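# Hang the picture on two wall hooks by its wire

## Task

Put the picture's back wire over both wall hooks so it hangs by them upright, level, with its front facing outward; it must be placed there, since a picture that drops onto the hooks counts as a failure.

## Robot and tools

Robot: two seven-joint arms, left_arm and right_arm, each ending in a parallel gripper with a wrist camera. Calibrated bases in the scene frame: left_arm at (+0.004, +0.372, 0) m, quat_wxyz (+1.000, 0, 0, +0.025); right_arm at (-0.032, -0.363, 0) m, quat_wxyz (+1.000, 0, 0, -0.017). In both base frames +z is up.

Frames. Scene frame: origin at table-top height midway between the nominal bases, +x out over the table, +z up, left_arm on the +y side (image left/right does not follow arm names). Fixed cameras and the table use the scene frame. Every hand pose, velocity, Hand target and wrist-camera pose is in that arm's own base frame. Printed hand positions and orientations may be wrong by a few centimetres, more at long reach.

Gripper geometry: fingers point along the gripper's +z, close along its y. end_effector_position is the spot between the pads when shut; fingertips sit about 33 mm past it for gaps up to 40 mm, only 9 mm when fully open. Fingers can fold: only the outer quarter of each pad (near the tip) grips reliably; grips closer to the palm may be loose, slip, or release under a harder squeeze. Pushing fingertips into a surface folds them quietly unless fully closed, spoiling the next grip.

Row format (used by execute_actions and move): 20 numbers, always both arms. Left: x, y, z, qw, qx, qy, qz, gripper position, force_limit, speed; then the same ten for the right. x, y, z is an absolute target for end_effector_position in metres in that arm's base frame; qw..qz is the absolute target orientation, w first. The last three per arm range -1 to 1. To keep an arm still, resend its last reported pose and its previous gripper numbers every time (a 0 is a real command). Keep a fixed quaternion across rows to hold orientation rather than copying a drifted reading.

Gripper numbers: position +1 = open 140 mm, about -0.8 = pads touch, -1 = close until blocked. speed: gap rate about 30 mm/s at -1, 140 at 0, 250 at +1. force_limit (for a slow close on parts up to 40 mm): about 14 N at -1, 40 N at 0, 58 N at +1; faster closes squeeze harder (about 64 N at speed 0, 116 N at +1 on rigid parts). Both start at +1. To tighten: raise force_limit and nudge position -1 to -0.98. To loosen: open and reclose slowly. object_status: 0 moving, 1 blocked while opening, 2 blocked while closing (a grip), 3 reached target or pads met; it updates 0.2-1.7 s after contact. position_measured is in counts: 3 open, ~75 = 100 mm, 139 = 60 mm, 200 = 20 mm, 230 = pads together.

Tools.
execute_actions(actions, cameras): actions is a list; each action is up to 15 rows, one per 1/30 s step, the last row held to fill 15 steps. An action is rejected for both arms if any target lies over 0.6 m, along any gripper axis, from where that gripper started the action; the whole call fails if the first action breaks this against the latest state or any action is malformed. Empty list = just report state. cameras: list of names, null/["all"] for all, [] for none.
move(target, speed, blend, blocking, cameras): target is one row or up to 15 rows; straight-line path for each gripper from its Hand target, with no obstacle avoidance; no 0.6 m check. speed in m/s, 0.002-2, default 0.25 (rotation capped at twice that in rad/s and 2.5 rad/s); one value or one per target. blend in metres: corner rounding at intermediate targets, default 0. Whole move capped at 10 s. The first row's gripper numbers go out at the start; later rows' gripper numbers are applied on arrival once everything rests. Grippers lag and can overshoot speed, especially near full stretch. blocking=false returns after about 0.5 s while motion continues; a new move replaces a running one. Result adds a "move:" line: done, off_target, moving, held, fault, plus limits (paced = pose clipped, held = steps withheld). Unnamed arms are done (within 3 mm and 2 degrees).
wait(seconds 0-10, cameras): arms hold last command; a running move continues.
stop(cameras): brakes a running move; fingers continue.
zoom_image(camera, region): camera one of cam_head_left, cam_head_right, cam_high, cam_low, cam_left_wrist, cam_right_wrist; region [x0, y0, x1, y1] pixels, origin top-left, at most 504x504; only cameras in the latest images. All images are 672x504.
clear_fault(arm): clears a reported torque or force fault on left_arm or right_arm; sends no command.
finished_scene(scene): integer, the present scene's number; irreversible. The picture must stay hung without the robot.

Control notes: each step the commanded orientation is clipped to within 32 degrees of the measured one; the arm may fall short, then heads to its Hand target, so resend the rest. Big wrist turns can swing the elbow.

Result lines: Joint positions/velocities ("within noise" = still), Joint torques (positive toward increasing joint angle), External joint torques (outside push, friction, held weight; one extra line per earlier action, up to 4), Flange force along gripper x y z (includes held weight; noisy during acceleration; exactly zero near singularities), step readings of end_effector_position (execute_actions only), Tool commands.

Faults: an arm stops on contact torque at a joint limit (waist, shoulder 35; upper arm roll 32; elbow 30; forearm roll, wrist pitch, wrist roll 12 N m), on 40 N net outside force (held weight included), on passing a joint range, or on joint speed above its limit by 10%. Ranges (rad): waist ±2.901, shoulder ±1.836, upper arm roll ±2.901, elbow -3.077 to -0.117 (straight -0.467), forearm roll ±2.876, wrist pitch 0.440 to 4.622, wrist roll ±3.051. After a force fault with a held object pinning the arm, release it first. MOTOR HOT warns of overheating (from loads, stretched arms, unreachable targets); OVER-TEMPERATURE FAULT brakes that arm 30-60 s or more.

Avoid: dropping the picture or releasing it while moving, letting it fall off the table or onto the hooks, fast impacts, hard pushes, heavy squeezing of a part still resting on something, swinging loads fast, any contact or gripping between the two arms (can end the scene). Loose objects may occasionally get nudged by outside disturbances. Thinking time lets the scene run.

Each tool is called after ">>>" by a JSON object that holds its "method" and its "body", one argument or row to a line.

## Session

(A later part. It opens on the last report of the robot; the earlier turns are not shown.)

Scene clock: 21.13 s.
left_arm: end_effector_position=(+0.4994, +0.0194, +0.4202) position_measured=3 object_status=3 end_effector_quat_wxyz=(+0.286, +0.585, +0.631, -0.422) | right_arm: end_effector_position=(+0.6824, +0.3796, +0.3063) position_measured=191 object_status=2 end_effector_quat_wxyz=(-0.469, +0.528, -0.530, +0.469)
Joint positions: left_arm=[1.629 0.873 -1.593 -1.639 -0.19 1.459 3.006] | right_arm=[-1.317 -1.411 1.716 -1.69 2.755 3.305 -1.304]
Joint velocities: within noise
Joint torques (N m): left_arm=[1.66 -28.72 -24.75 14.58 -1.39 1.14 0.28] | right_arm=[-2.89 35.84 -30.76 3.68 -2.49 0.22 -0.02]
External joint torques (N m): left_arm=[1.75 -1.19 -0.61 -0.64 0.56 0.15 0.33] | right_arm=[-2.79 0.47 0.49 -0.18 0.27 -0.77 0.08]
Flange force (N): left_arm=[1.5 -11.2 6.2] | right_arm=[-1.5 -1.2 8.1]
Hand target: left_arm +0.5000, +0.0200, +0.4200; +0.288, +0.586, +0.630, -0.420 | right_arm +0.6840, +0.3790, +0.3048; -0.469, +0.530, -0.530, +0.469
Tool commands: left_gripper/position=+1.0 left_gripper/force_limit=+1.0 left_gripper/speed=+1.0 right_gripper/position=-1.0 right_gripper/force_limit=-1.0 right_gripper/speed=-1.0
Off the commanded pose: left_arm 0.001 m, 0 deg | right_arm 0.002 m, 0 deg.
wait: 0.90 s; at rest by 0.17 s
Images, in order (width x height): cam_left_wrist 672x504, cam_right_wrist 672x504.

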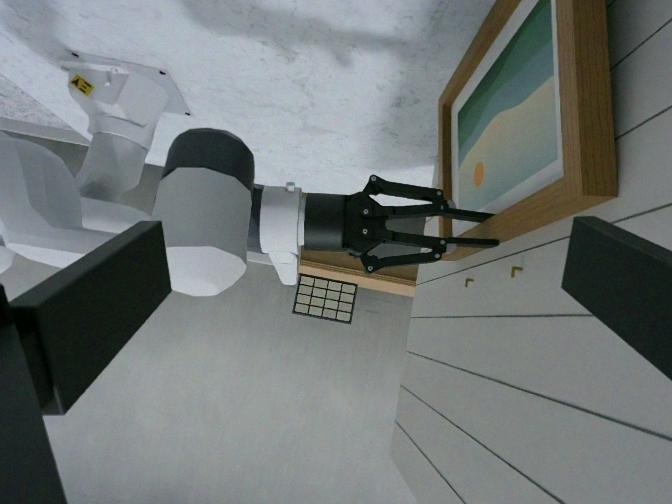

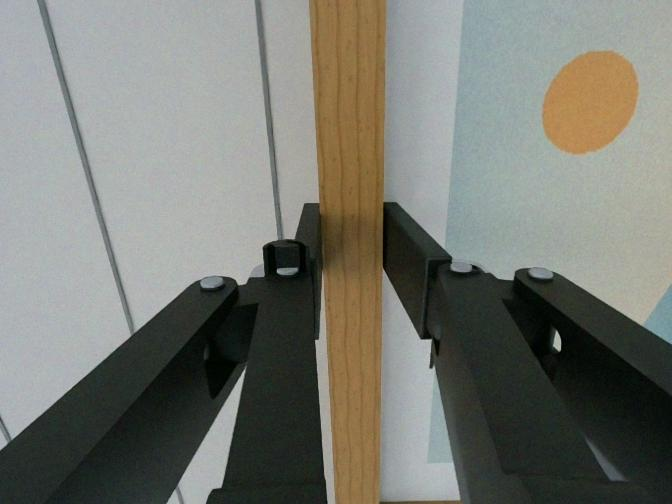

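>>> {"method": "move", "body": {
  "target": [
    [0.50,0.02,0.42,0.288,0.586,0.630,-0.420,1,1,1,0.684,0.379,0.3048,0.4685,-0.5295,0.5295,-0.4685,-0.08,-1,-1],
    [0.50,0.02,0.42,0.288,0.586,0.630,-0.420,1,1,1,0.676,0.379,0.3062,0.4685,-0.5295,0.5295,-0.4685,-0.08,-1,-1],
    [0.50,0.02,0.42,0.288,0.586,0.630,-0.420,1,1,1,0.6805,0.379,0.3053,0.4685,-0.5295,0.5295,-0.4685,-1,-1,-1]
  ],
  "cameras": [],
  "speed": 0.06
}}

>>> {"method": "wait", "body": {
  "seconds": 0.9,
  "cameras": ["cam_right_wrist","cam_left_wrist"]
}}

>>> {"method": "zoom_image", "body": {
  "camera": "cam_left_wrist",
  "region": [400, 100, 640, 300]
}}

Scene clock: 24.90 s.
left_arm: end_effector_position=(+0.4994, +0.0193, +0.4201) position_measured=3 object_status=3 end_effector_quat_wxyz=(+0.286, +0.585, +0.631, -0.422) | right_arm: end_effector_position=(+0.6799, +0.3788, +0.3072) position_measured=193 object_status=2 end_effector_quat_wxyz=(-0.469, +0.528, -0.529, +0.470)
Joint positions: left_arm=[1.629 0.873 -1.593 -1.639 -0.19 1.459 3.006] | right_arm=[-1.308 -1.411 1.713 -1.7 2.755 3.303 -1.304]
Joint velocities: within noise
Joint torques (N m): left_arm=[1.61 -28.74 -24.74 14.62 -1.38 1.13 0.31] | right_arm=[-2.13 35.74 -30.43 3.54 -2.37 0.51 0.02]
External joint torques (N m): left_arm=[1.7 -1.14 -0.54 -0.63 0.58 0.13 0.36] | right_arm=[-1.99 0.75 0.71 -0.24 0.36 -0.49 0.12]
Flange force (N): left_arm=[1.6 -10.7 6.0] | right_arm=[-1.4 -1.5 5.4]
Hand target: left_arm +0.5000, +0.0200, +0.4200; +0.288, +0.586, +0.630, -0.420 | right_arm +0.6805, +0.3790, +0.3053; -0.469, +0.530, -0.530, +0.469
Off the commanded pose: left_arm 0.001 m, 0 deg | right_arm 0.002 m, 0 deg.
joint sent to its limit (left arm) — joint 7 (wrist roll), upper limit. The joint targets still meet the commanded pose.
move: done
No camera images: "cameras" was empty.

Scene clock: 25.80 s.
left_arm: end_effector_position=(+0.4994, +0.0193, +0.4201) position_measured=3 object_status=3 end_effector_quat_wxyz=(+0.286, +0.585, +0.631, -0.422) | right_arm: end_effector_position=(+0.6799, +0.3788, +0.3072) position_measured=193 object_status=2 end_effector_quat_wxyz=(-0.469, +0.528, -0.529, +0.470)
Joint positions: left_arm=[1.629 0.873 -1.593 -1.639 -0.19 1.459 3.006] | right_arm=[-1.308 -1.411 1.713 -1.7 2.755 3.303 -1.304]
Joint velocities: within noise
Joint torques (N m): left_arm=[1.69 -28.72 -24.76 14.62 -1.38 1.12 0.24] | right_arm=[-2.14 35.91 -30.4 3.56 -2.36 0.5 0.02]
External joint torques (N m): left_arm=[1.83 -1.15 -0.61 -0.59 0.57 0.12 0.29] | right_arm=[-2.08 0.88 0.68 -0.26 0.36 -0.49 0.12]
Flange force (N): left_arm=[1.5 -11.3 6.0] | right_arm=[-1.5 -1.8 5.6]
Hand target: left_arm +0.5000, +0.0200, +0.4200; +0.288, +0.586, +0.630, -0.420 | right_arm +0.6805, +0.3790, +0.3053; -0.469, +0.530, -0.530, +0.469
Tool commands: left_gripper/position=+1.0 left_gripper/force_limit=+1.0 left_gripper/speed=+1.0 right_gripper/position=-1.0 right_gripper/force_limit=-1.0 right_gripper/speed=-1.0
Off the commanded pose: left_arm 0.001 m, 0 deg | right_arm 0.002 m, 0 deg.
wait: 0.90 s; at rest by 0.17 s
Images, in order (width x height): cam_left_wrist 672x504, cam_right_wrist 672x504.

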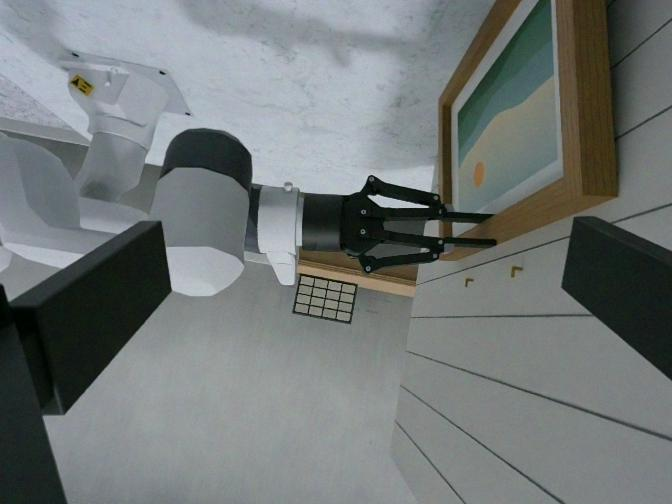

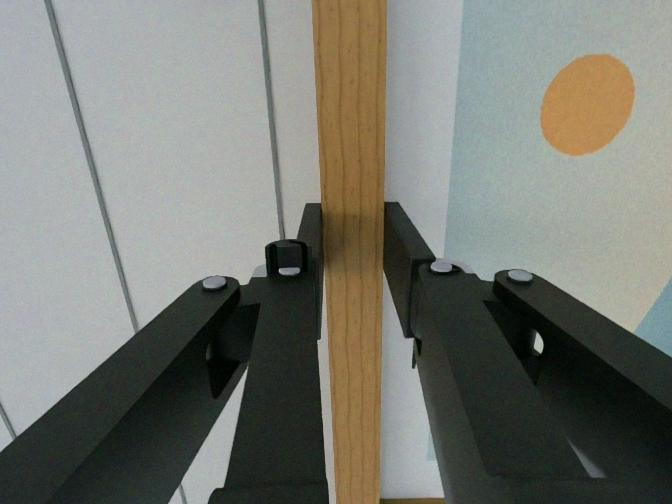

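Scaled by 2.100 from the camera's 672x504 image, which has a finer 960x720 frame.

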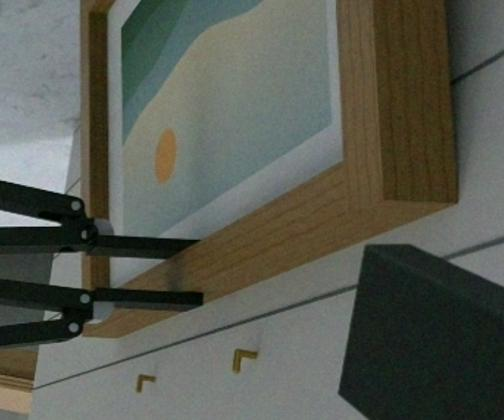

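>>> {"method": "move", "body": {
  "target": [
    [0.50,0.02,0.42,0.288,0.586,0.630,-0.420,1,1,1,0.6799,0.3788,0.3072,0.4685,-0.5295,0.5295,-0.4685,-0.98,0,-1],
    [0.50,0.02,0.42,0.288,0.586,0.630,-0.420,1,1,1,0.675,0.3788,0.319,0.4685,-0.5295,0.5295,-0.4685,-0.98,0,-1]
  ],
  "speed": 0.04,
  "cameras": ["cam_left_wrist"]
}}

>>> {"method": "move", "body": {
  "target": [
    [0.50,0.02,0.42,0.288,0.586,0.630,-0.420,1,1,1,0.66,0.3788,0.345,0.475,-0.523,0.523,-0.475,-0.98,0,-1],
    [0.50,0.02,0.42,0.288,0.586,0.630,-0.420,1,1,1,0.62,0.365,0.39,0.495,-0.505,0.505,-0.495,-0.98,0,-1]
  ],
  "speed": 0.06,
  "blend": 0.02
}}

Scene clock: 28.53 s.
left_arm: end_effector_position=(+0.4994, +0.0193, +0.4201) position_measured=3 object_status=3 end_effector_quat_wxyz=(+0.286, +0.585, +0.631, -0.422) | right_arm: end_effector_position=(+0.6750, +0.3795, +0.3100) position_measured=195 object_status=2 end_effector_quat_wxyz=(-0.467, +0.532, -0.532, +0.465)
Joint positions: left_arm=[1.629 0.873 -1.593 -1.639 -0.19 1.459 3.006] | right_arm=[-1.294 -1.38 1.716 -1.715 2.749 3.303 -1.322]
Joint velocities: within noise
Joint torques (N m): left_arm=[1.63 -28.74 -24.78 14.6 -1.41 1.13 0.28] | right_arm=[-0.24 37.79 -36.83 4.73 -3.92 1.89 -0.25]
External joint torques (N m): left_arm=[1.92 -1.09 -0.51 -0.53 0.56 0.14 0.32] | right_arm=[-0.22 3.11 -5.76 0.18 -1.15 0.91 -0.14]
Flange force (N): left_arm=[1.6 -11.2 5.9] | right_arm=[0.1 -12.4 -2.8]
Hand target: left_arm +0.5000, +0.0200, +0.4200; +0.288, +0.586, +0.630, -0.420 | right_arm +0.6750, +0.3788, +0.3189; -0.469, +0.530, -0.530, +0.469
Off the commanded pose: left_arm 0.001 m, 0 deg | right_arm 0.009 m, 1 deg.
joint sent to its limit (left arm) — joint 7 (wrist roll), upper limit. The joint targets still meet the commanded pose.
move: off_target (right_arm)
Images, in order (width x height): cam_left_wrist 672x504.

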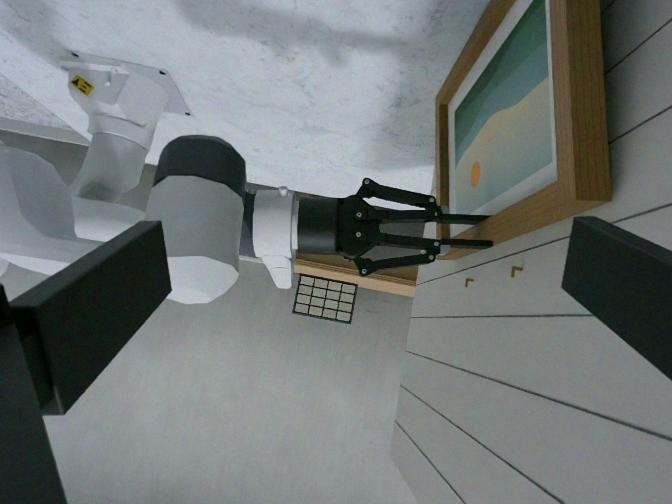

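Scene clock: 30.47 s.
left_arm: end_effector_position=(+0.4994, +0.0193, +0.4201) position_measured=3 object_status=3 end_effector_quat_wxyz=(+0.286, +0.585, +0.631, -0.422) | right_arm: end_effector_position=(+0.6206, +0.3654, +0.3813) position_measured=195 object_status=2 end_effector_quat_wxyz=(+0.492, -0.509, +0.507, -0.492)
Joint positions: left_arm=[1.629 0.873 -1.593 -1.639 -0.19 1.459 3.006] | right_arm=[-1.103 -1.407 1.585 -1.904 2.752 3.286 -1.326]
Joint velocities: left_arm=[within noise] | right_arm=[0.001 0 0 -0.002 0.002 -0.003 0.002]
Joint torques (N m): left_arm=[1.72 -28.81 -24.7 14.59 -1.4 1.12 0.28] | right_arm=[-0.11 29.97 -37.69 3.77 -3.22 1.33 0.04]
External joint torques (N m): left_arm=[1.9 -1.2 -0.46 -0.62 0.56 0.12 0.32] | right_arm=[-0.07 0.28 -6.76 -0.04 -0.47 0.62 0.14]
Flange force (N): left_arm=[1.7 -11.4 6.1] | right_arm=[4.4 -7.2 -2.4]
Hand target: left_arm +0.5000, +0.0200, +0.4200; +0.288, +0.586, +0.630, -0.420 | right_arm +0.6200, +0.3650, +0.3900; +0.495, -0.505, +0.505, -0.495
Off the commanded pose: left_arm 0.001 m, 0 deg | right_arm 0.009 m, 1 deg.
joint sent to its limit (left arm) — joint 7 (wrist roll), upper limit. The joint targets still meet the commanded pose.
move: off_target (right_arm); blend cut to 0.015 m at target 1

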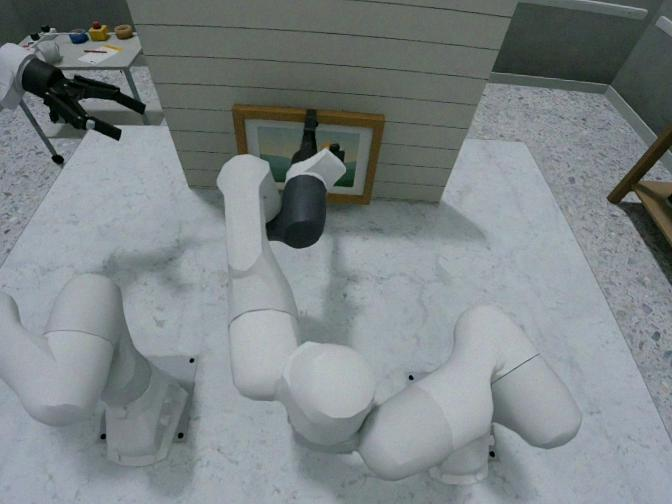

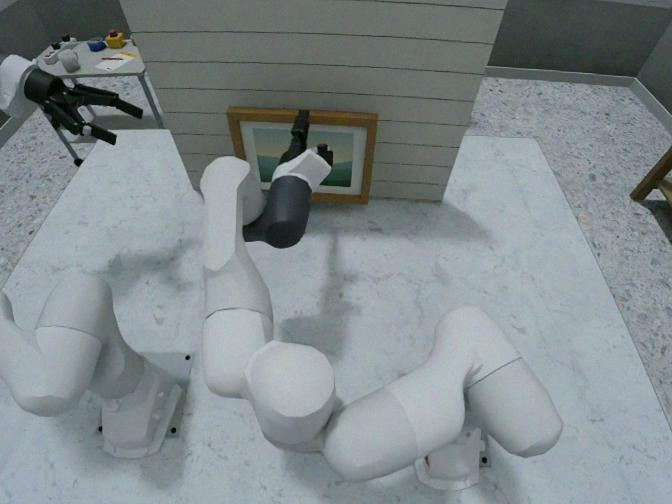

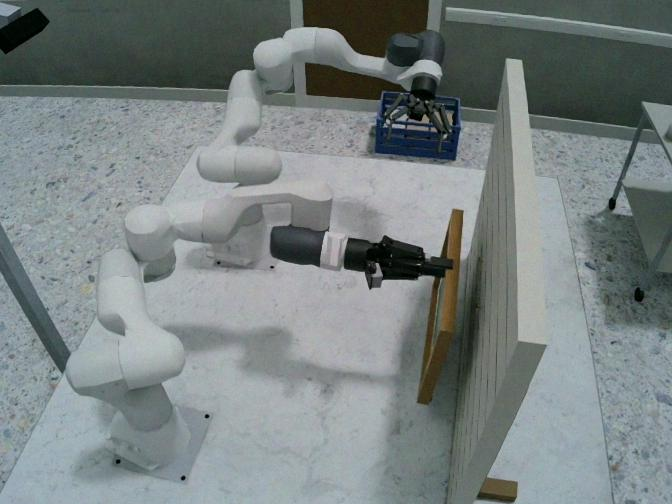

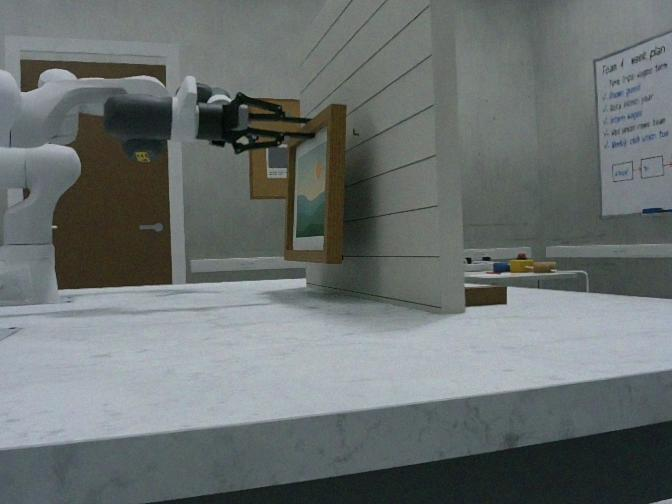

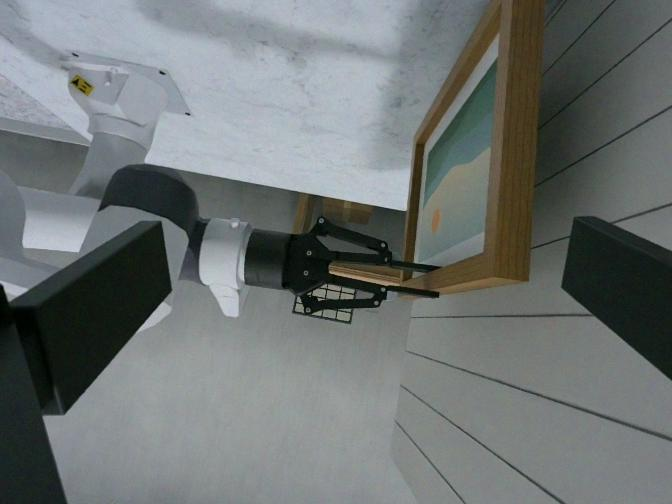

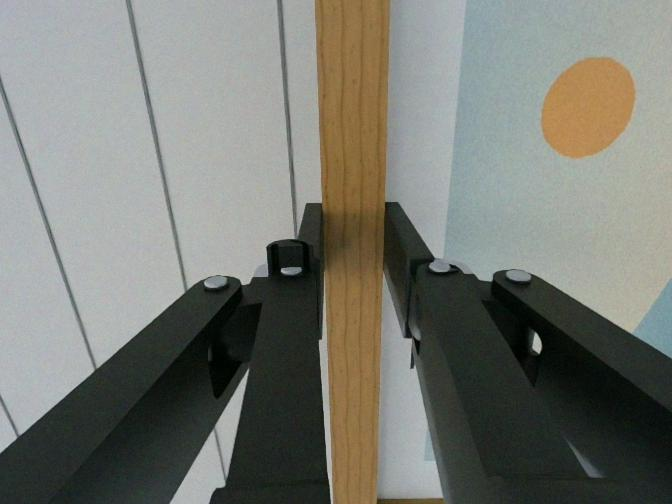

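>>> {"method": "move", "body": {
  "target": [
    [0.50,0.02,0.42,0.288,0.586,0.630,-0.420,1,1,1,0.61,0.355,0.43,0.502,-0.498,0.498,-0.502,-0.98,0,-1],
    [0.50,0.02,0.42,0.288,0.586,0.630,-0.420,1,1,1,0.645,0.345,0.455,0.502,-0.498,0.498,-0.502,-0.98,0,-1]
  ],
  "speed": 0.06,
  "blend": 0.01
}}

>>> {"method": "zoom_image", "body": {
  "camera": "cam_head_left",
  "region": [220, 60, 420, 210]
}}

>>> {"method": "zoom_image", "body": {
  "camera": "cam_head_right",
  "region": [220, 60, 420, 210]
}}

>>> {"method": "zoom_image", "body": {
  "camera": "cam_left_wrist",
  "region": [400, 150, 600, 300]
}}

Scene clock: 32.67 s.
left_arm: end_effector_position=(+0.4994, +0.0193, +0.4201) position_measured=3 object_status=3 end_effector_quat_wxyz=(+0.286, +0.585, +0.631, -0.422) | right_arm: end_effector_position=(+0.6447, +0.3461, +0.4461) position_measured=195 object_status=2 end_effector_quat_wxyz=(+0.500, -0.500, +0.500, -0.499)
Joint positions: left_arm=[1.629 0.873 -1.593 -1.639 -0.19 1.459 3.006] | right_arm=[-1.155 -1.32 1.515 -1.878 2.671 3.248 -1.353]
Joint velocities: left_arm=[within noise] | right_arm=[-0.001 0 0 0.001 -0.003 -0.004 -0.002]
Joint torques (N m): left_arm=[1.63 -28.77 -24.72 14.66 -1.39 1.11 0.26] | right_arm=[-0.89 31.36 -36.87 7.4 -3.77 1.01 -0.18]
External joint torques (N m): left_arm=[1.71 -1.29 -0.65 -0.56 0.56 0.11 0.3] | right_arm=[-0.62 2.17 -6.41 1.42 -1.07 0.45 -0.08]
Flange force (N): left_arm=[1.3 -10.9 5.8] | right_arm=[-1.1 -13.4 1.6]
Hand target: left_arm +0.5000, +0.0200, +0.4200; +0.288, +0.586, +0.630, -0.420 | right_arm +0.6449, +0.3449, +0.4550; +0.502, -0.498, +0.498, -0.502
Off the commanded pose: left_arm 0.001 m, 0 deg | right_arm 0.009 m, 1 deg.
joint sent to its limit (left arm) — joint 7 (wrist roll), upper limit. The joint targets still meet the commanded pose.
move: off_target (right_arm)

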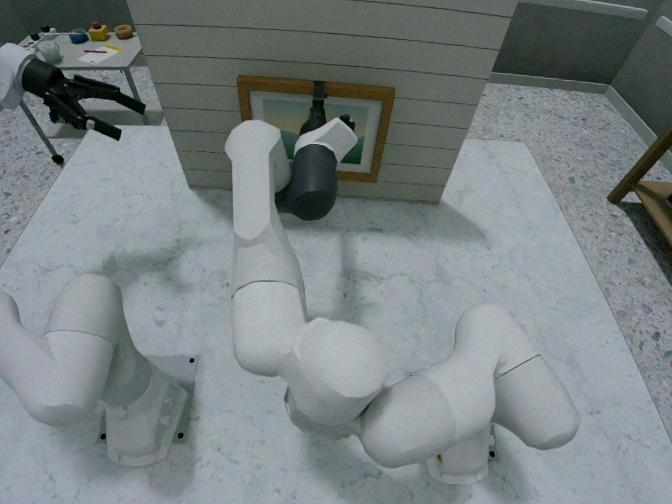

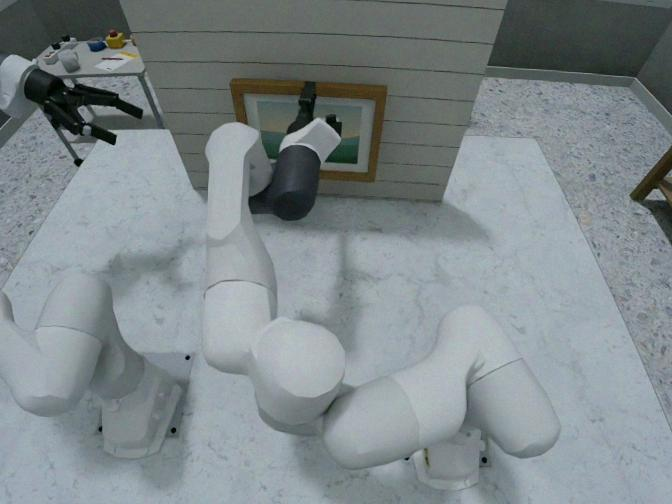

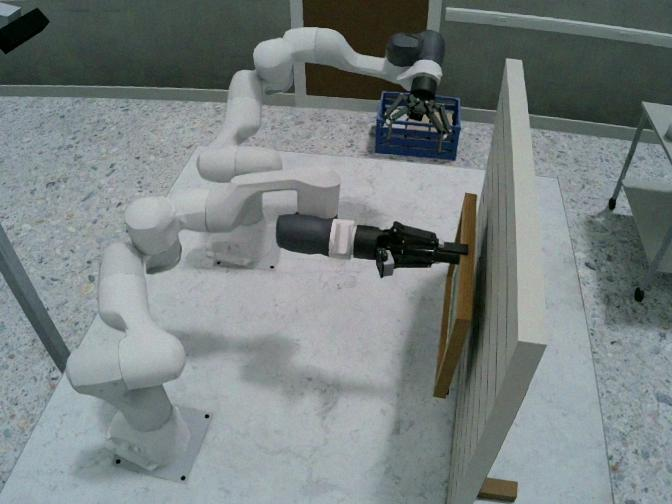

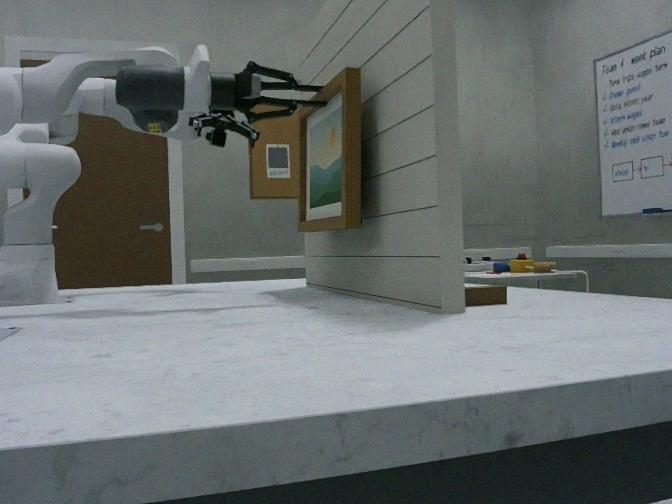

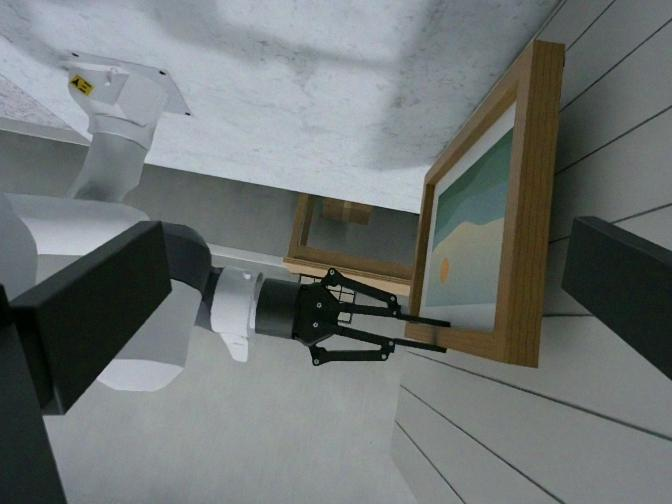

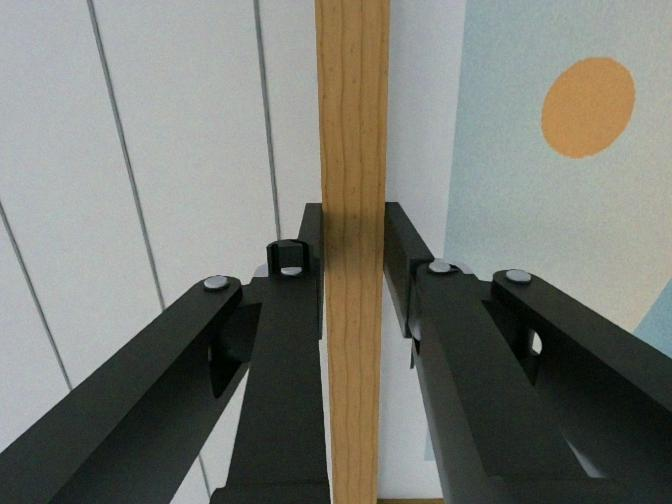

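Scaled by 2.520 from the camera's 672x504 image, which has a finer 960x720 frame.

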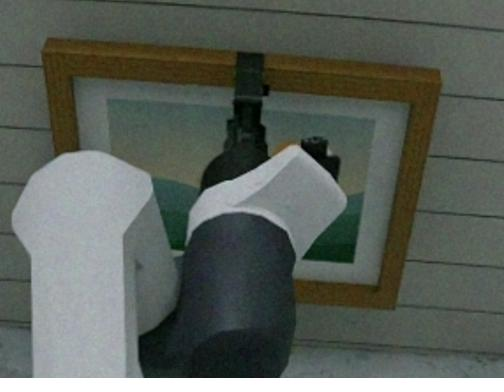

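Scaled by 2.520 from the camera's 672x504 image, which has a finer 960x720 frame.

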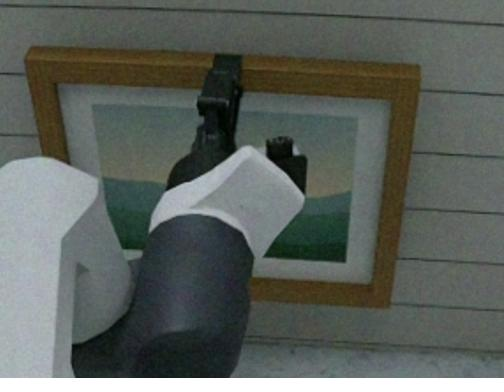

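Scaled by 2.520 from the camera's 672x504 image, which has a finer 960x720 frame.

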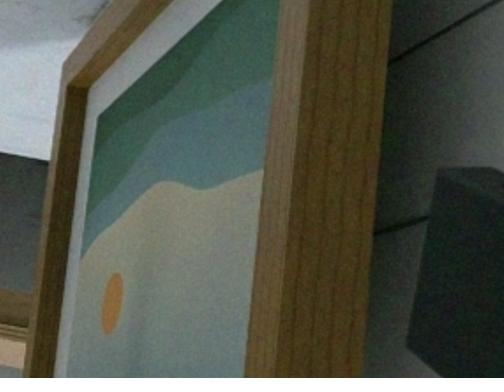

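>>> {"method": "move", "body": {
  "target": [
    [0.50,0.02,0.42,0.288,0.586,0.630,-0.420,1,1,1,0.645,0.345,0.455,0.499,-0.501,0.495,-0.505,-0.98,0,-1],
    [0.50,0.02,0.42,0.288,0.586,0.630,-0.420,1,1,1,0.669,0.345,0.455,0.499,-0.501,0.495,-0.505,-0.98,0,-1]
  ],
  "speed": 0.03
}}

>>> {"method": "zoom_image", "body": {
  "camera": "cam_head_left",
  "region": [220, 60, 420, 210]
}}

>>> {"method": "zoom_image", "body": {
  "camera": "cam_head_right",
  "region": [220, 60, 420, 210]
}}

>>> {"method": "zoom_image", "body": {
  "camera": "cam_low",
  "region": [250, 50, 450, 200]
}}

Scene clock: 34.50 s.
left_arm: end_effector_position=(+0.4994, +0.0193, +0.4201) position_measured=3 object_status=3 end_effector_quat_wxyz=(+0.286, +0.585, +0.631, -0.422) | right_arm: end_effector_position=(+0.6686, +0.3462, +0.4465) position_measured=195 object_status=2 end_effector_quat_wxyz=(+0.497, -0.504, +0.497, -0.503)
Joint positions: left_arm=[1.629 0.873 -1.593 -1.639 -0.19 1.459 3.006] | right_arm=[-1.228 -1.319 1.531 -1.816 2.661 3.239 -1.355]
Joint velocities: within noise
Joint torques (N m): left_arm=[1.69 -28.77 -24.69 14.62 -1.39 1.12 0.28] | right_arm=[-1.18 33.33 -37.06 7.23 -3.59 1.11 -0.1]
External joint torques (N m): left_arm=[1.75 -1.19 -0.49 -0.67 0.56 0.11 0.32] | right_arm=[-1.03 2.51 -6.26 1.23 -0.93 0.51 0]
Flange force (N): left_arm=[1.6 -11.0 6.1] | right_arm=[-1.0 -12.8 2.6]
Hand target: left_arm +0.5000, +0.0200, +0.4200; +0.288, +0.586, +0.630, -0.420 | right_arm +0.6689, +0.3449, +0.4550; +0.499, -0.501, +0.495, -0.505
Off the commanded pose: left_arm 0.001 m, 0 deg | right_arm 0.009 m, 1 deg.
joint sent to its limit (left arm) — joint 7 (wrist roll), upper limit. The joint targets still meet the commanded pose.
move: off_target (right_arm)

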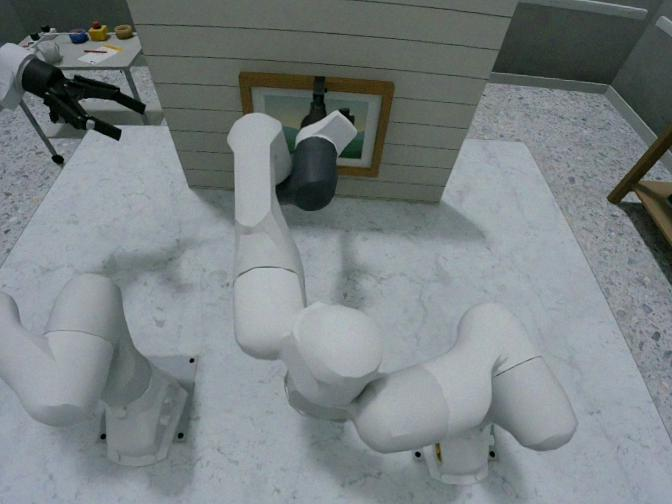

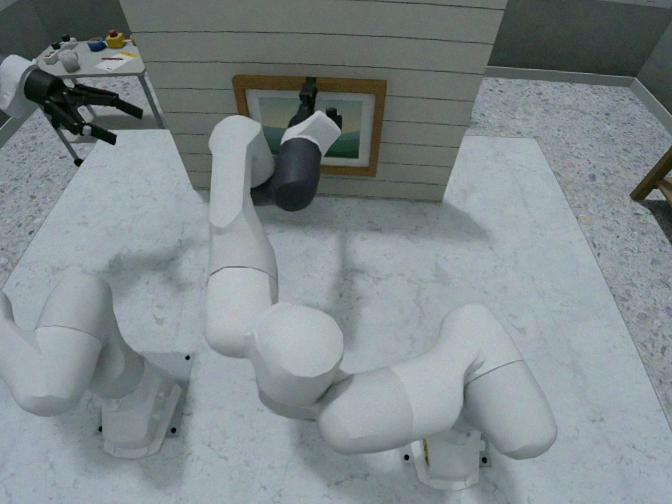

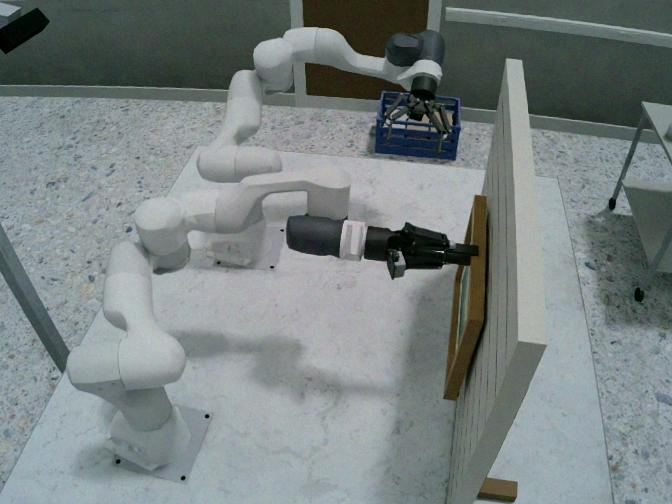

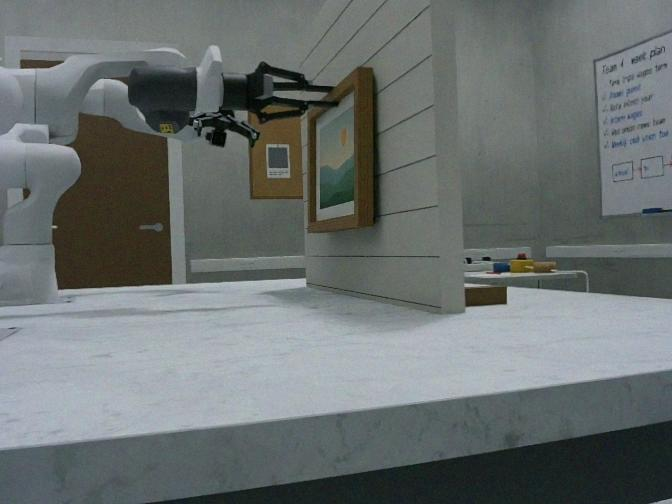

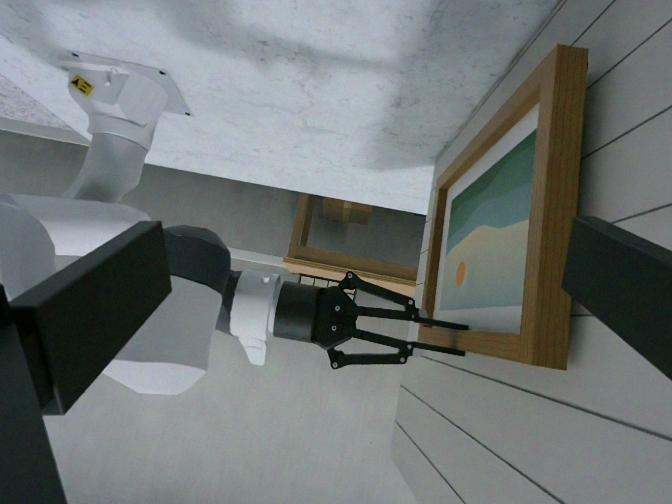

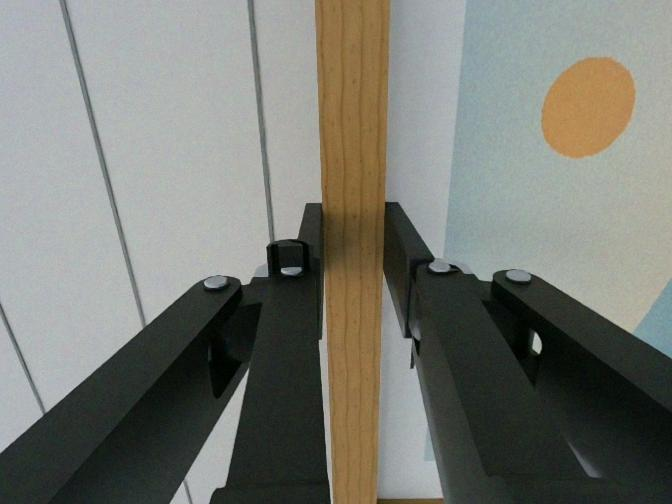

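Scaled by 2.520 from the camera's 672x504 image, which has a finer 960x720 frame.

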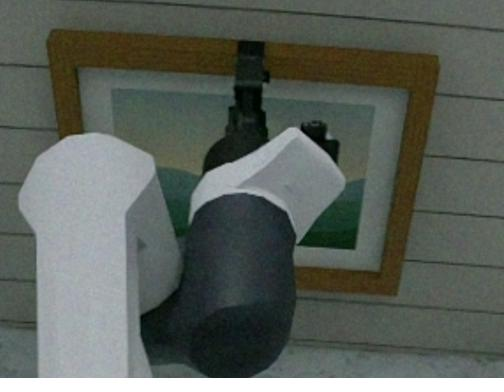

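Scaled by 2.520 from the camera's 672x504 image, which has a finer 960x720 frame.

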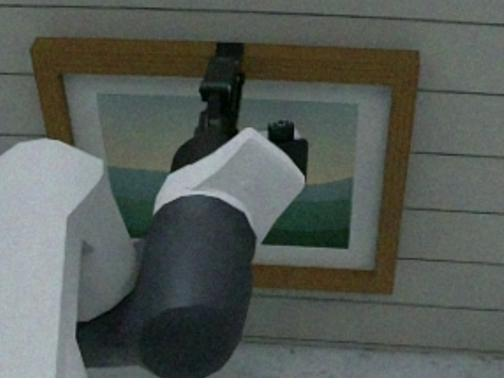

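Scaled by 2.520 from the camera's 672x504 image, which has a finer 960x720 frame.

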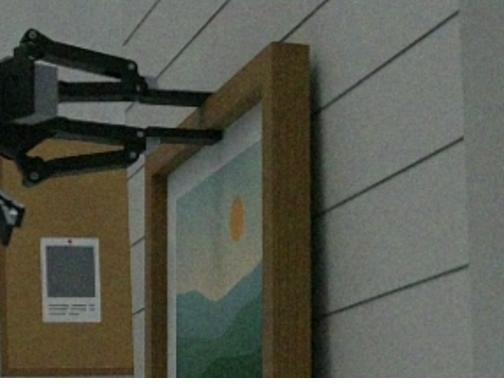

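>>> {"method": "move", "body": {
  "target": [0.50,0.02,0.42,0.288,0.586,0.630,-0.420,1,1,1,0.676,0.345,0.455,0.498,-0.502,0.494,-0.506,-0.98,0,-1],
  "speed": 0.02,
  "cameras": []
}}

>>> {"method": "move", "body": {
  "target": [0.50,0.02,0.42,0.288,0.586,0.630,-0.420,1,1,1,0.679,0.345,0.455,0.498,-0.502,0.494,-0.506,-0.98,0,-1],
  "speed": 0.01,
  "cameras": ["cam_left_wrist"]
}}

Scene clock: 35.50 s.
left_arm: end_effector_position=(+0.4994, +0.0193, +0.4201) position_measured=3 object_status=3 end_effector_quat_wxyz=(+0.286, +0.585, +0.631, -0.422) | right_arm: end_effector_position=(+0.6756, +0.3462, +0.4463) position_measured=195 object_status=2 end_effector_quat_wxyz=(+0.496, -0.504, +0.496, -0.503)
Joint positions: left_arm=[1.629 0.873 -1.593 -1.639 -0.19 1.459 3.006] | right_arm=[-1.249 -1.319 1.536 -1.796 2.659 3.237 -1.355]
Joint velocities: within noise
Joint torques (N m): left_arm=[1.65 -28.77 -24.71 14.65 -1.4 1.12 0.27] | right_arm=[-1.3 33.95 -36.95 7.84 -3.7 1.08 -0.11]
External joint torques (N m): left_arm=[1.69 -1.22 -0.54 -0.66 0.56 0.11 0.32] | right_arm=[-1.18 2.62 -6.12 1.84 -1.04 0.48 -0.01]
Flange force (N): left_arm=[1.5 -10.8 6.0] | right_arm=[-3.5 -13.6 4.9]
Hand target: left_arm +0.5000, +0.0200, +0.4200; +0.288, +0.586, +0.630, -0.420 | right_arm +0.6759, +0.3449, +0.4550; +0.498, -0.502, +0.494, -0.506
Off the commanded pose: left_arm 0.001 m, 0 deg | right_arm 0.009 m, 1 deg.
joint sent to its limit (left arm) — joint 7 (wrist roll), upper limit. The joint targets still meet the commanded pose.
move: off_target (right_arm)
No camera images: "cameras" was empty.

Scene clock: 36.20 s.
left_arm: end_effector_position=(+0.4994, +0.0193, +0.4201) position_measured=3 object_status=3 end_effector_quat_wxyz=(+0.286, +0.585, +0.631, -0.422) | right_arm: end_effector_position=(+0.6770, +0.3465, +0.4465) position_measured=195 object_status=2 end_effector_quat_wxyz=(+0.496, -0.504, +0.496, -0.504)
Joint positions: left_arm=[1.629 0.873 -1.593 -1.639 -0.19 1.459 3.006] | right_arm=[-1.255 -1.318 1.538 -1.79 2.659 3.24 -1.355]
Joint velocities: left_arm=[within noise] | right_arm=[-0.001 -0.001 0.002 0.001 0.001 0.003 -0.001]
Joint torques (N m): left_arm=[1.68 -28.79 -24.72 14.64 -1.4 1.12 0.25] | right_arm=[-3.41 33.97 -36.57 9.33 -3.74 0.11 -0.17]
External joint torques (N m): left_arm=[1.69 -1.23 -0.55 -0.66 0.55 0.11 0.3] | right_arm=[-3.27 2.58 -5.85 3.29 -1.08 -0.47 -0.07]
Flange force (N): left_arm=[1.4 -10.9 6.1] | right_arm=[-8.1 -14.0 15.9]
Hand target: left_arm +0.5000, +0.0200, +0.4200; +0.288, +0.586, +0.630, -0.420 | right_arm +0.6789, +0.3449, +0.4550; +0.498, -0.502, +0.494, -0.506
Off the commanded pose: left_arm 0.001 m, 0 deg | right_arm 0.009 m, 0 deg.
joint sent to its limit (left arm) — joint 7 (wrist roll), upper limit. The joint targets still meet the commanded pose.
move: off_target (right_arm)
Images, in order (width x height): cam_left_wrist 672x504.

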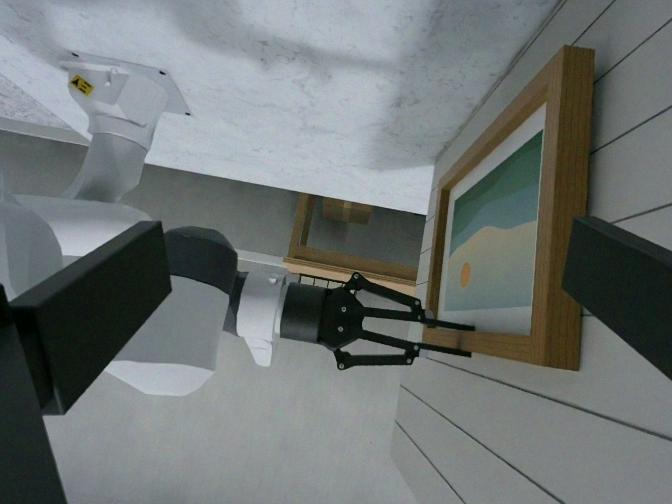

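>>> {"method": "move", "body": {
  "target": [
    [0.50,0.02,0.42,0.288,0.586,0.630,-0.420,1,1,1,0.6755,0.345,0.454,0.498,-0.502,0.494,-0.506,-0.98,0,-1],
    [0.50,0.02,0.42,0.288,0.586,0.630,-0.420,1,1,1,0.6755,0.345,0.440,0.498,-0.502,0.494,-0.506,-0.98,0,-1]
  ],
  "speed": 0.02,
  "cameras": []
}}

>>> {"method": "move", "body": {
  "target": [0.50,0.02,0.42,0.288,0.586,0.630,-0.420,1,1,1,0.6755,0.345,0.432,0.498,-0.502,0.494,-0.506,-0.98,0,-1],
  "speed": 0.02,
  "cameras": ["cam_left_wrist"]
}}

Scene clock: 37.77 s.
left_arm: end_effector_position=(+0.4994, +0.0193, +0.4201) position_measured=3 object_status=3 end_effector_quat_wxyz=(+0.286, +0.585, +0.631, -0.422) | right_arm: end_effector_position=(+0.6761, +0.3449, +0.4326) position_measured=195 object_status=2 end_effector_quat_wxyz=(+0.495, -0.505, +0.496, -0.504)
Joint positions: left_arm=[1.629 0.873 -1.593 -1.639 -0.19 1.459 3.006] | right_arm=[-1.251 -1.354 1.541 -1.807 2.691 3.228 -1.355]
Joint velocities: within noise
Joint torques (N m): left_arm=[1.68 -28.76 -24.68 14.65 -1.4 1.12 0.27] | right_arm=[-0.46 32.79 -37.38 5.76 -2.9 0.9 0.07]
External joint torques (N m): left_arm=[1.62 -1.25 -0.58 -0.69 0.54 0.1 0.32] | right_arm=[-0.35 1.46 -6.41 0.57 -0.27 0.3 0.17]
Flange force (N): left_arm=[1.4 -10.8 6.1] | right_arm=[3.4 -7.7 -1.0]
Hand target: left_arm +0.5000, +0.0200, +0.4200; +0.288, +0.586, +0.630, -0.420 | right_arm +0.6755, +0.3450, +0.4400; +0.498, -0.502, +0.494, -0.506
Off the commanded pose: left_arm 0.001 m, 0 deg | right_arm 0.007 m, 1 deg.
move: off_target (right_arm)
No camera images: "cameras" was empty.

Scene clock: 38.67 s.
left_arm: end_effector_position=(+0.4994, +0.0193, +0.4201) position_measured=3 object_status=3 end_effector_quat_wxyz=(+0.286, +0.585, +0.631, -0.422) | right_arm: end_effector_position=(+0.6761, +0.3450, +0.4248) position_measured=195 object_status=2 end_effector_quat_wxyz=(+0.495, -0.505, +0.496, -0.504)
Joint positions: left_arm=[1.629 0.873 -1.593 -1.639 -0.19 1.459 3.006] | right_arm=[-1.251 -1.375 1.544 -1.811 2.712 3.223 -1.355]
Joint velocities: within noise
Joint torques (N m): left_arm=[1.64 -28.78 -24.69 14.6 -1.39 1.11 0.26] | right_arm=[-0.59 32.75 -37.43 5.16 -2.94 0.88 0.07]
External joint torques (N m): left_arm=[1.91 -1.12 -0.4 -0.58 0.57 0.11 0.31] | right_arm=[-0.52 1.28 -6.23 0.4 -0.31 0.28 0.17]
Flange force (N): left_arm=[1.7 -11.1 5.9] | right_arm=[3.4 -7.2 -0.5]
Hand target: left_arm +0.5000, +0.0200, +0.4200; +0.288, +0.586, +0.630, -0.420 | right_arm +0.6755, +0.3450, +0.4320; +0.498, -0.502, +0.494, -0.506
Off the commanded pose: left_arm 0.001 m, 0 deg | right_arm 0.007 m, 1 deg.
move: off_target (right_arm)
Images, in order (width x height): cam_left_wrist 672x504.

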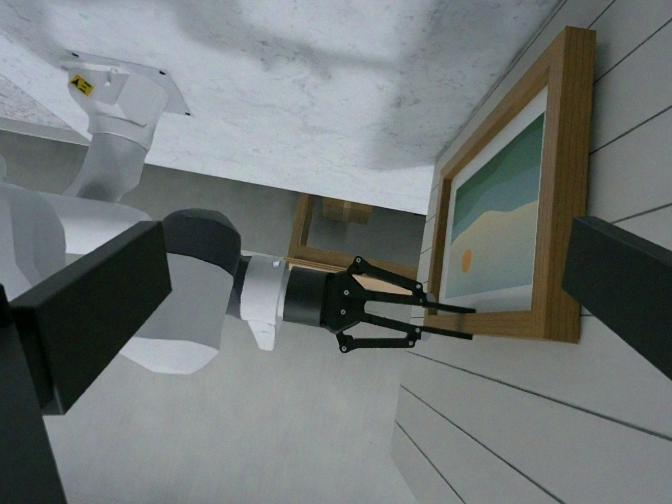

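>>> {"method": "move", "body": {
  "target": [0.50,0.02,0.42,0.288,0.586,0.630,-0.420,1,1,1,0.6755,0.345,0.426,0.498,-0.502,0.494,-0.506,-0.98,0,-1],
  "speed": 0.02,
  "cameras": []
}}

>>> {"method": "move", "body": {
  "target": [0.50,0.02,0.42,0.288,0.586,0.630,-0.420,1,1,1,0.6755,0.345,0.421,0.498,-0.502,0.494,-0.506,-0.98,0,-1],
  "speed": 0.02,
  "cameras": []
}}

>>> {"method": "move", "body": {
  "target": [0.50,0.02,0.42,0.288,0.586,0.630,-0.420,1,1,1,0.6755,0.345,0.416,0.498,-0.502,0.494,-0.506,-0.98,0,-1],
  "speed": 0.02,
  "cameras": ["cam_left_wrist"]
}}

Scene clock: 39.70 s.
left_arm: end_effector_position=(+0.4994, +0.0193, +0.4201) position_measured=3 object_status=3 end_effector_quat_wxyz=(+0.286, +0.585, +0.631, -0.422) | right_arm: end_effector_position=(+0.6761, +0.3450, +0.4189) position_measured=195 object_status=2 end_effector_quat_wxyz=(+0.495, -0.505, +0.496, -0.504)
Joint positions: left_arm=[1.629 0.873 -1.593 -1.639 -0.19 1.459 3.006] | right_arm=[-1.251 -1.391 1.546 -1.815 2.727 3.22 -1.355]
Joint velocities: left_arm=[within noise] | right_arm=[-0.002 -0.001 0 0.001 0.005 -0.001 -0.001]
Joint torques (N m): left_arm=[1.69 -28.71 -24.73 14.61 -1.39 1.1 0.28] | right_arm=[-0.52 32.82 -37.44 4.65 -2.82 0.93 0.08]
External joint torques (N m): left_arm=[1.79 -1.19 -0.59 -0.6 0.56 0.1 0.32] | right_arm=[-0.35 1.18 -6.02 0.34 -0.2 0.32 0.18]
Flange force (N): left_arm=[1.5 -11.2 6.0] | right_arm=[3.2 -6.7 -0.9]
Hand target: left_arm +0.5000, +0.0200, +0.4200; +0.288, +0.586, +0.630, -0.420 | right_arm +0.6755, +0.3450, +0.4260; +0.498, -0.502, +0.494, -0.506
Off the commanded pose: left_arm 0.001 m, 0 deg | right_arm 0.007 m, 1 deg.
move: off_target (right_arm)
No camera images: "cameras" was empty.

Scene clock: 40.53 s.
left_arm: end_effector_position=(+0.4994, +0.0193, +0.4201) position_measured=3 object_status=3 end_effector_quat_wxyz=(+0.286, +0.585, +0.631, -0.422) | right_arm: end_effector_position=(+0.6761, +0.3450, +0.4139) position_measured=195 object_status=2 end_effector_quat_wxyz=(+0.495, -0.505, +0.496, -0.504)
Joint positions: left_arm=[1.629 0.873 -1.593 -1.639 -0.19 1.459 3.006] | right_arm=[-1.251 -1.403 1.548 -1.817 2.741 3.217 -1.355]
Joint velocities: left_arm=[within noise] | right_arm=[-0.001 0 0 -0.001 0.004 0 0.002]
Joint torques (N m): left_arm=[1.64 -28.76 -24.75 14.56 -1.39 1.11 0.27] | right_arm=[-0.59 32.85 -37.5 4.16 -2.78 0.93 0.01]
External joint torques (N m): left_arm=[1.71 -1.24 -0.66 -0.64 0.55 0.11 0.31] | right_arm=[-0.51 1.27 -6.14 0.09 -0.17 0.33 0.11]
Flange force (N): left_arm=[1.4 -11.1 6.1] | right_arm=[3.7 -7.0 -1.0]
Hand target: left_arm +0.5000, +0.0200, +0.4200; +0.288, +0.586, +0.630, -0.420 | right_arm +0.6755, +0.3450, +0.4210; +0.498, -0.502, +0.494, -0.506
Off the commanded pose: left_arm 0.001 m, 0 deg | right_arm 0.007 m, 1 deg.
move: off_target (right_arm)
No camera images: "cameras" was empty.

Scene clock: 41.37 s.
left_arm: end_effector_position=(+0.4994, +0.0193, +0.4201) position_measured=3 object_status=3 end_effector_quat_wxyz=(+0.286, +0.585, +0.631, -0.422) | right_arm: end_effector_position=(+0.6760, +0.3450, +0.4090) position_measured=195 object_status=2 end_effector_quat_wxyz=(+0.495, -0.505, +0.496, -0.504)
Joint positions: left_arm=[1.629 0.873 -1.593 -1.639 -0.19 1.459 3.006] | right_arm=[-1.251 -1.416 1.55 -1.82 2.754 3.215 -1.355]
Joint velocities: within noise
Joint torques (N m): left_arm=[1.61 -28.79 -24.7 14.59 -1.4 1.09 0.3] | right_arm=[-0.57 32.79 -37.57 3.78 -2.75 0.91 0.05]
External joint torques (N m): left_arm=[1.83 -1.2 -0.46 -0.61 0.57 0.09 0.34] | right_arm=[-0.24 1.16 -6.16 0.19 -0.15 0.3 0.15]
Flange force (N): left_arm=[1.7 -11.0 5.9] | right_arm=[3.5 -6.8 -1.3]
Hand target: left_arm +0.5000, +0.0200, +0.4200; +0.288, +0.586, +0.630, -0.420 | right_arm +0.6755, +0.3450, +0.4160; +0.498, -0.502, +0.494, -0.506
Off the commanded pose: left_arm 0.001 m, 0 deg | right_arm 0.007 m, 1 deg.
move: off_target (right_arm)
Images, in order (width x height): cam_left_wrist 672x504.

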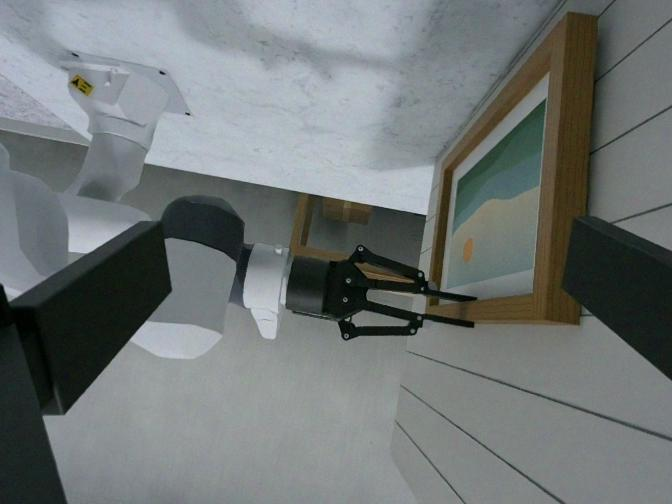

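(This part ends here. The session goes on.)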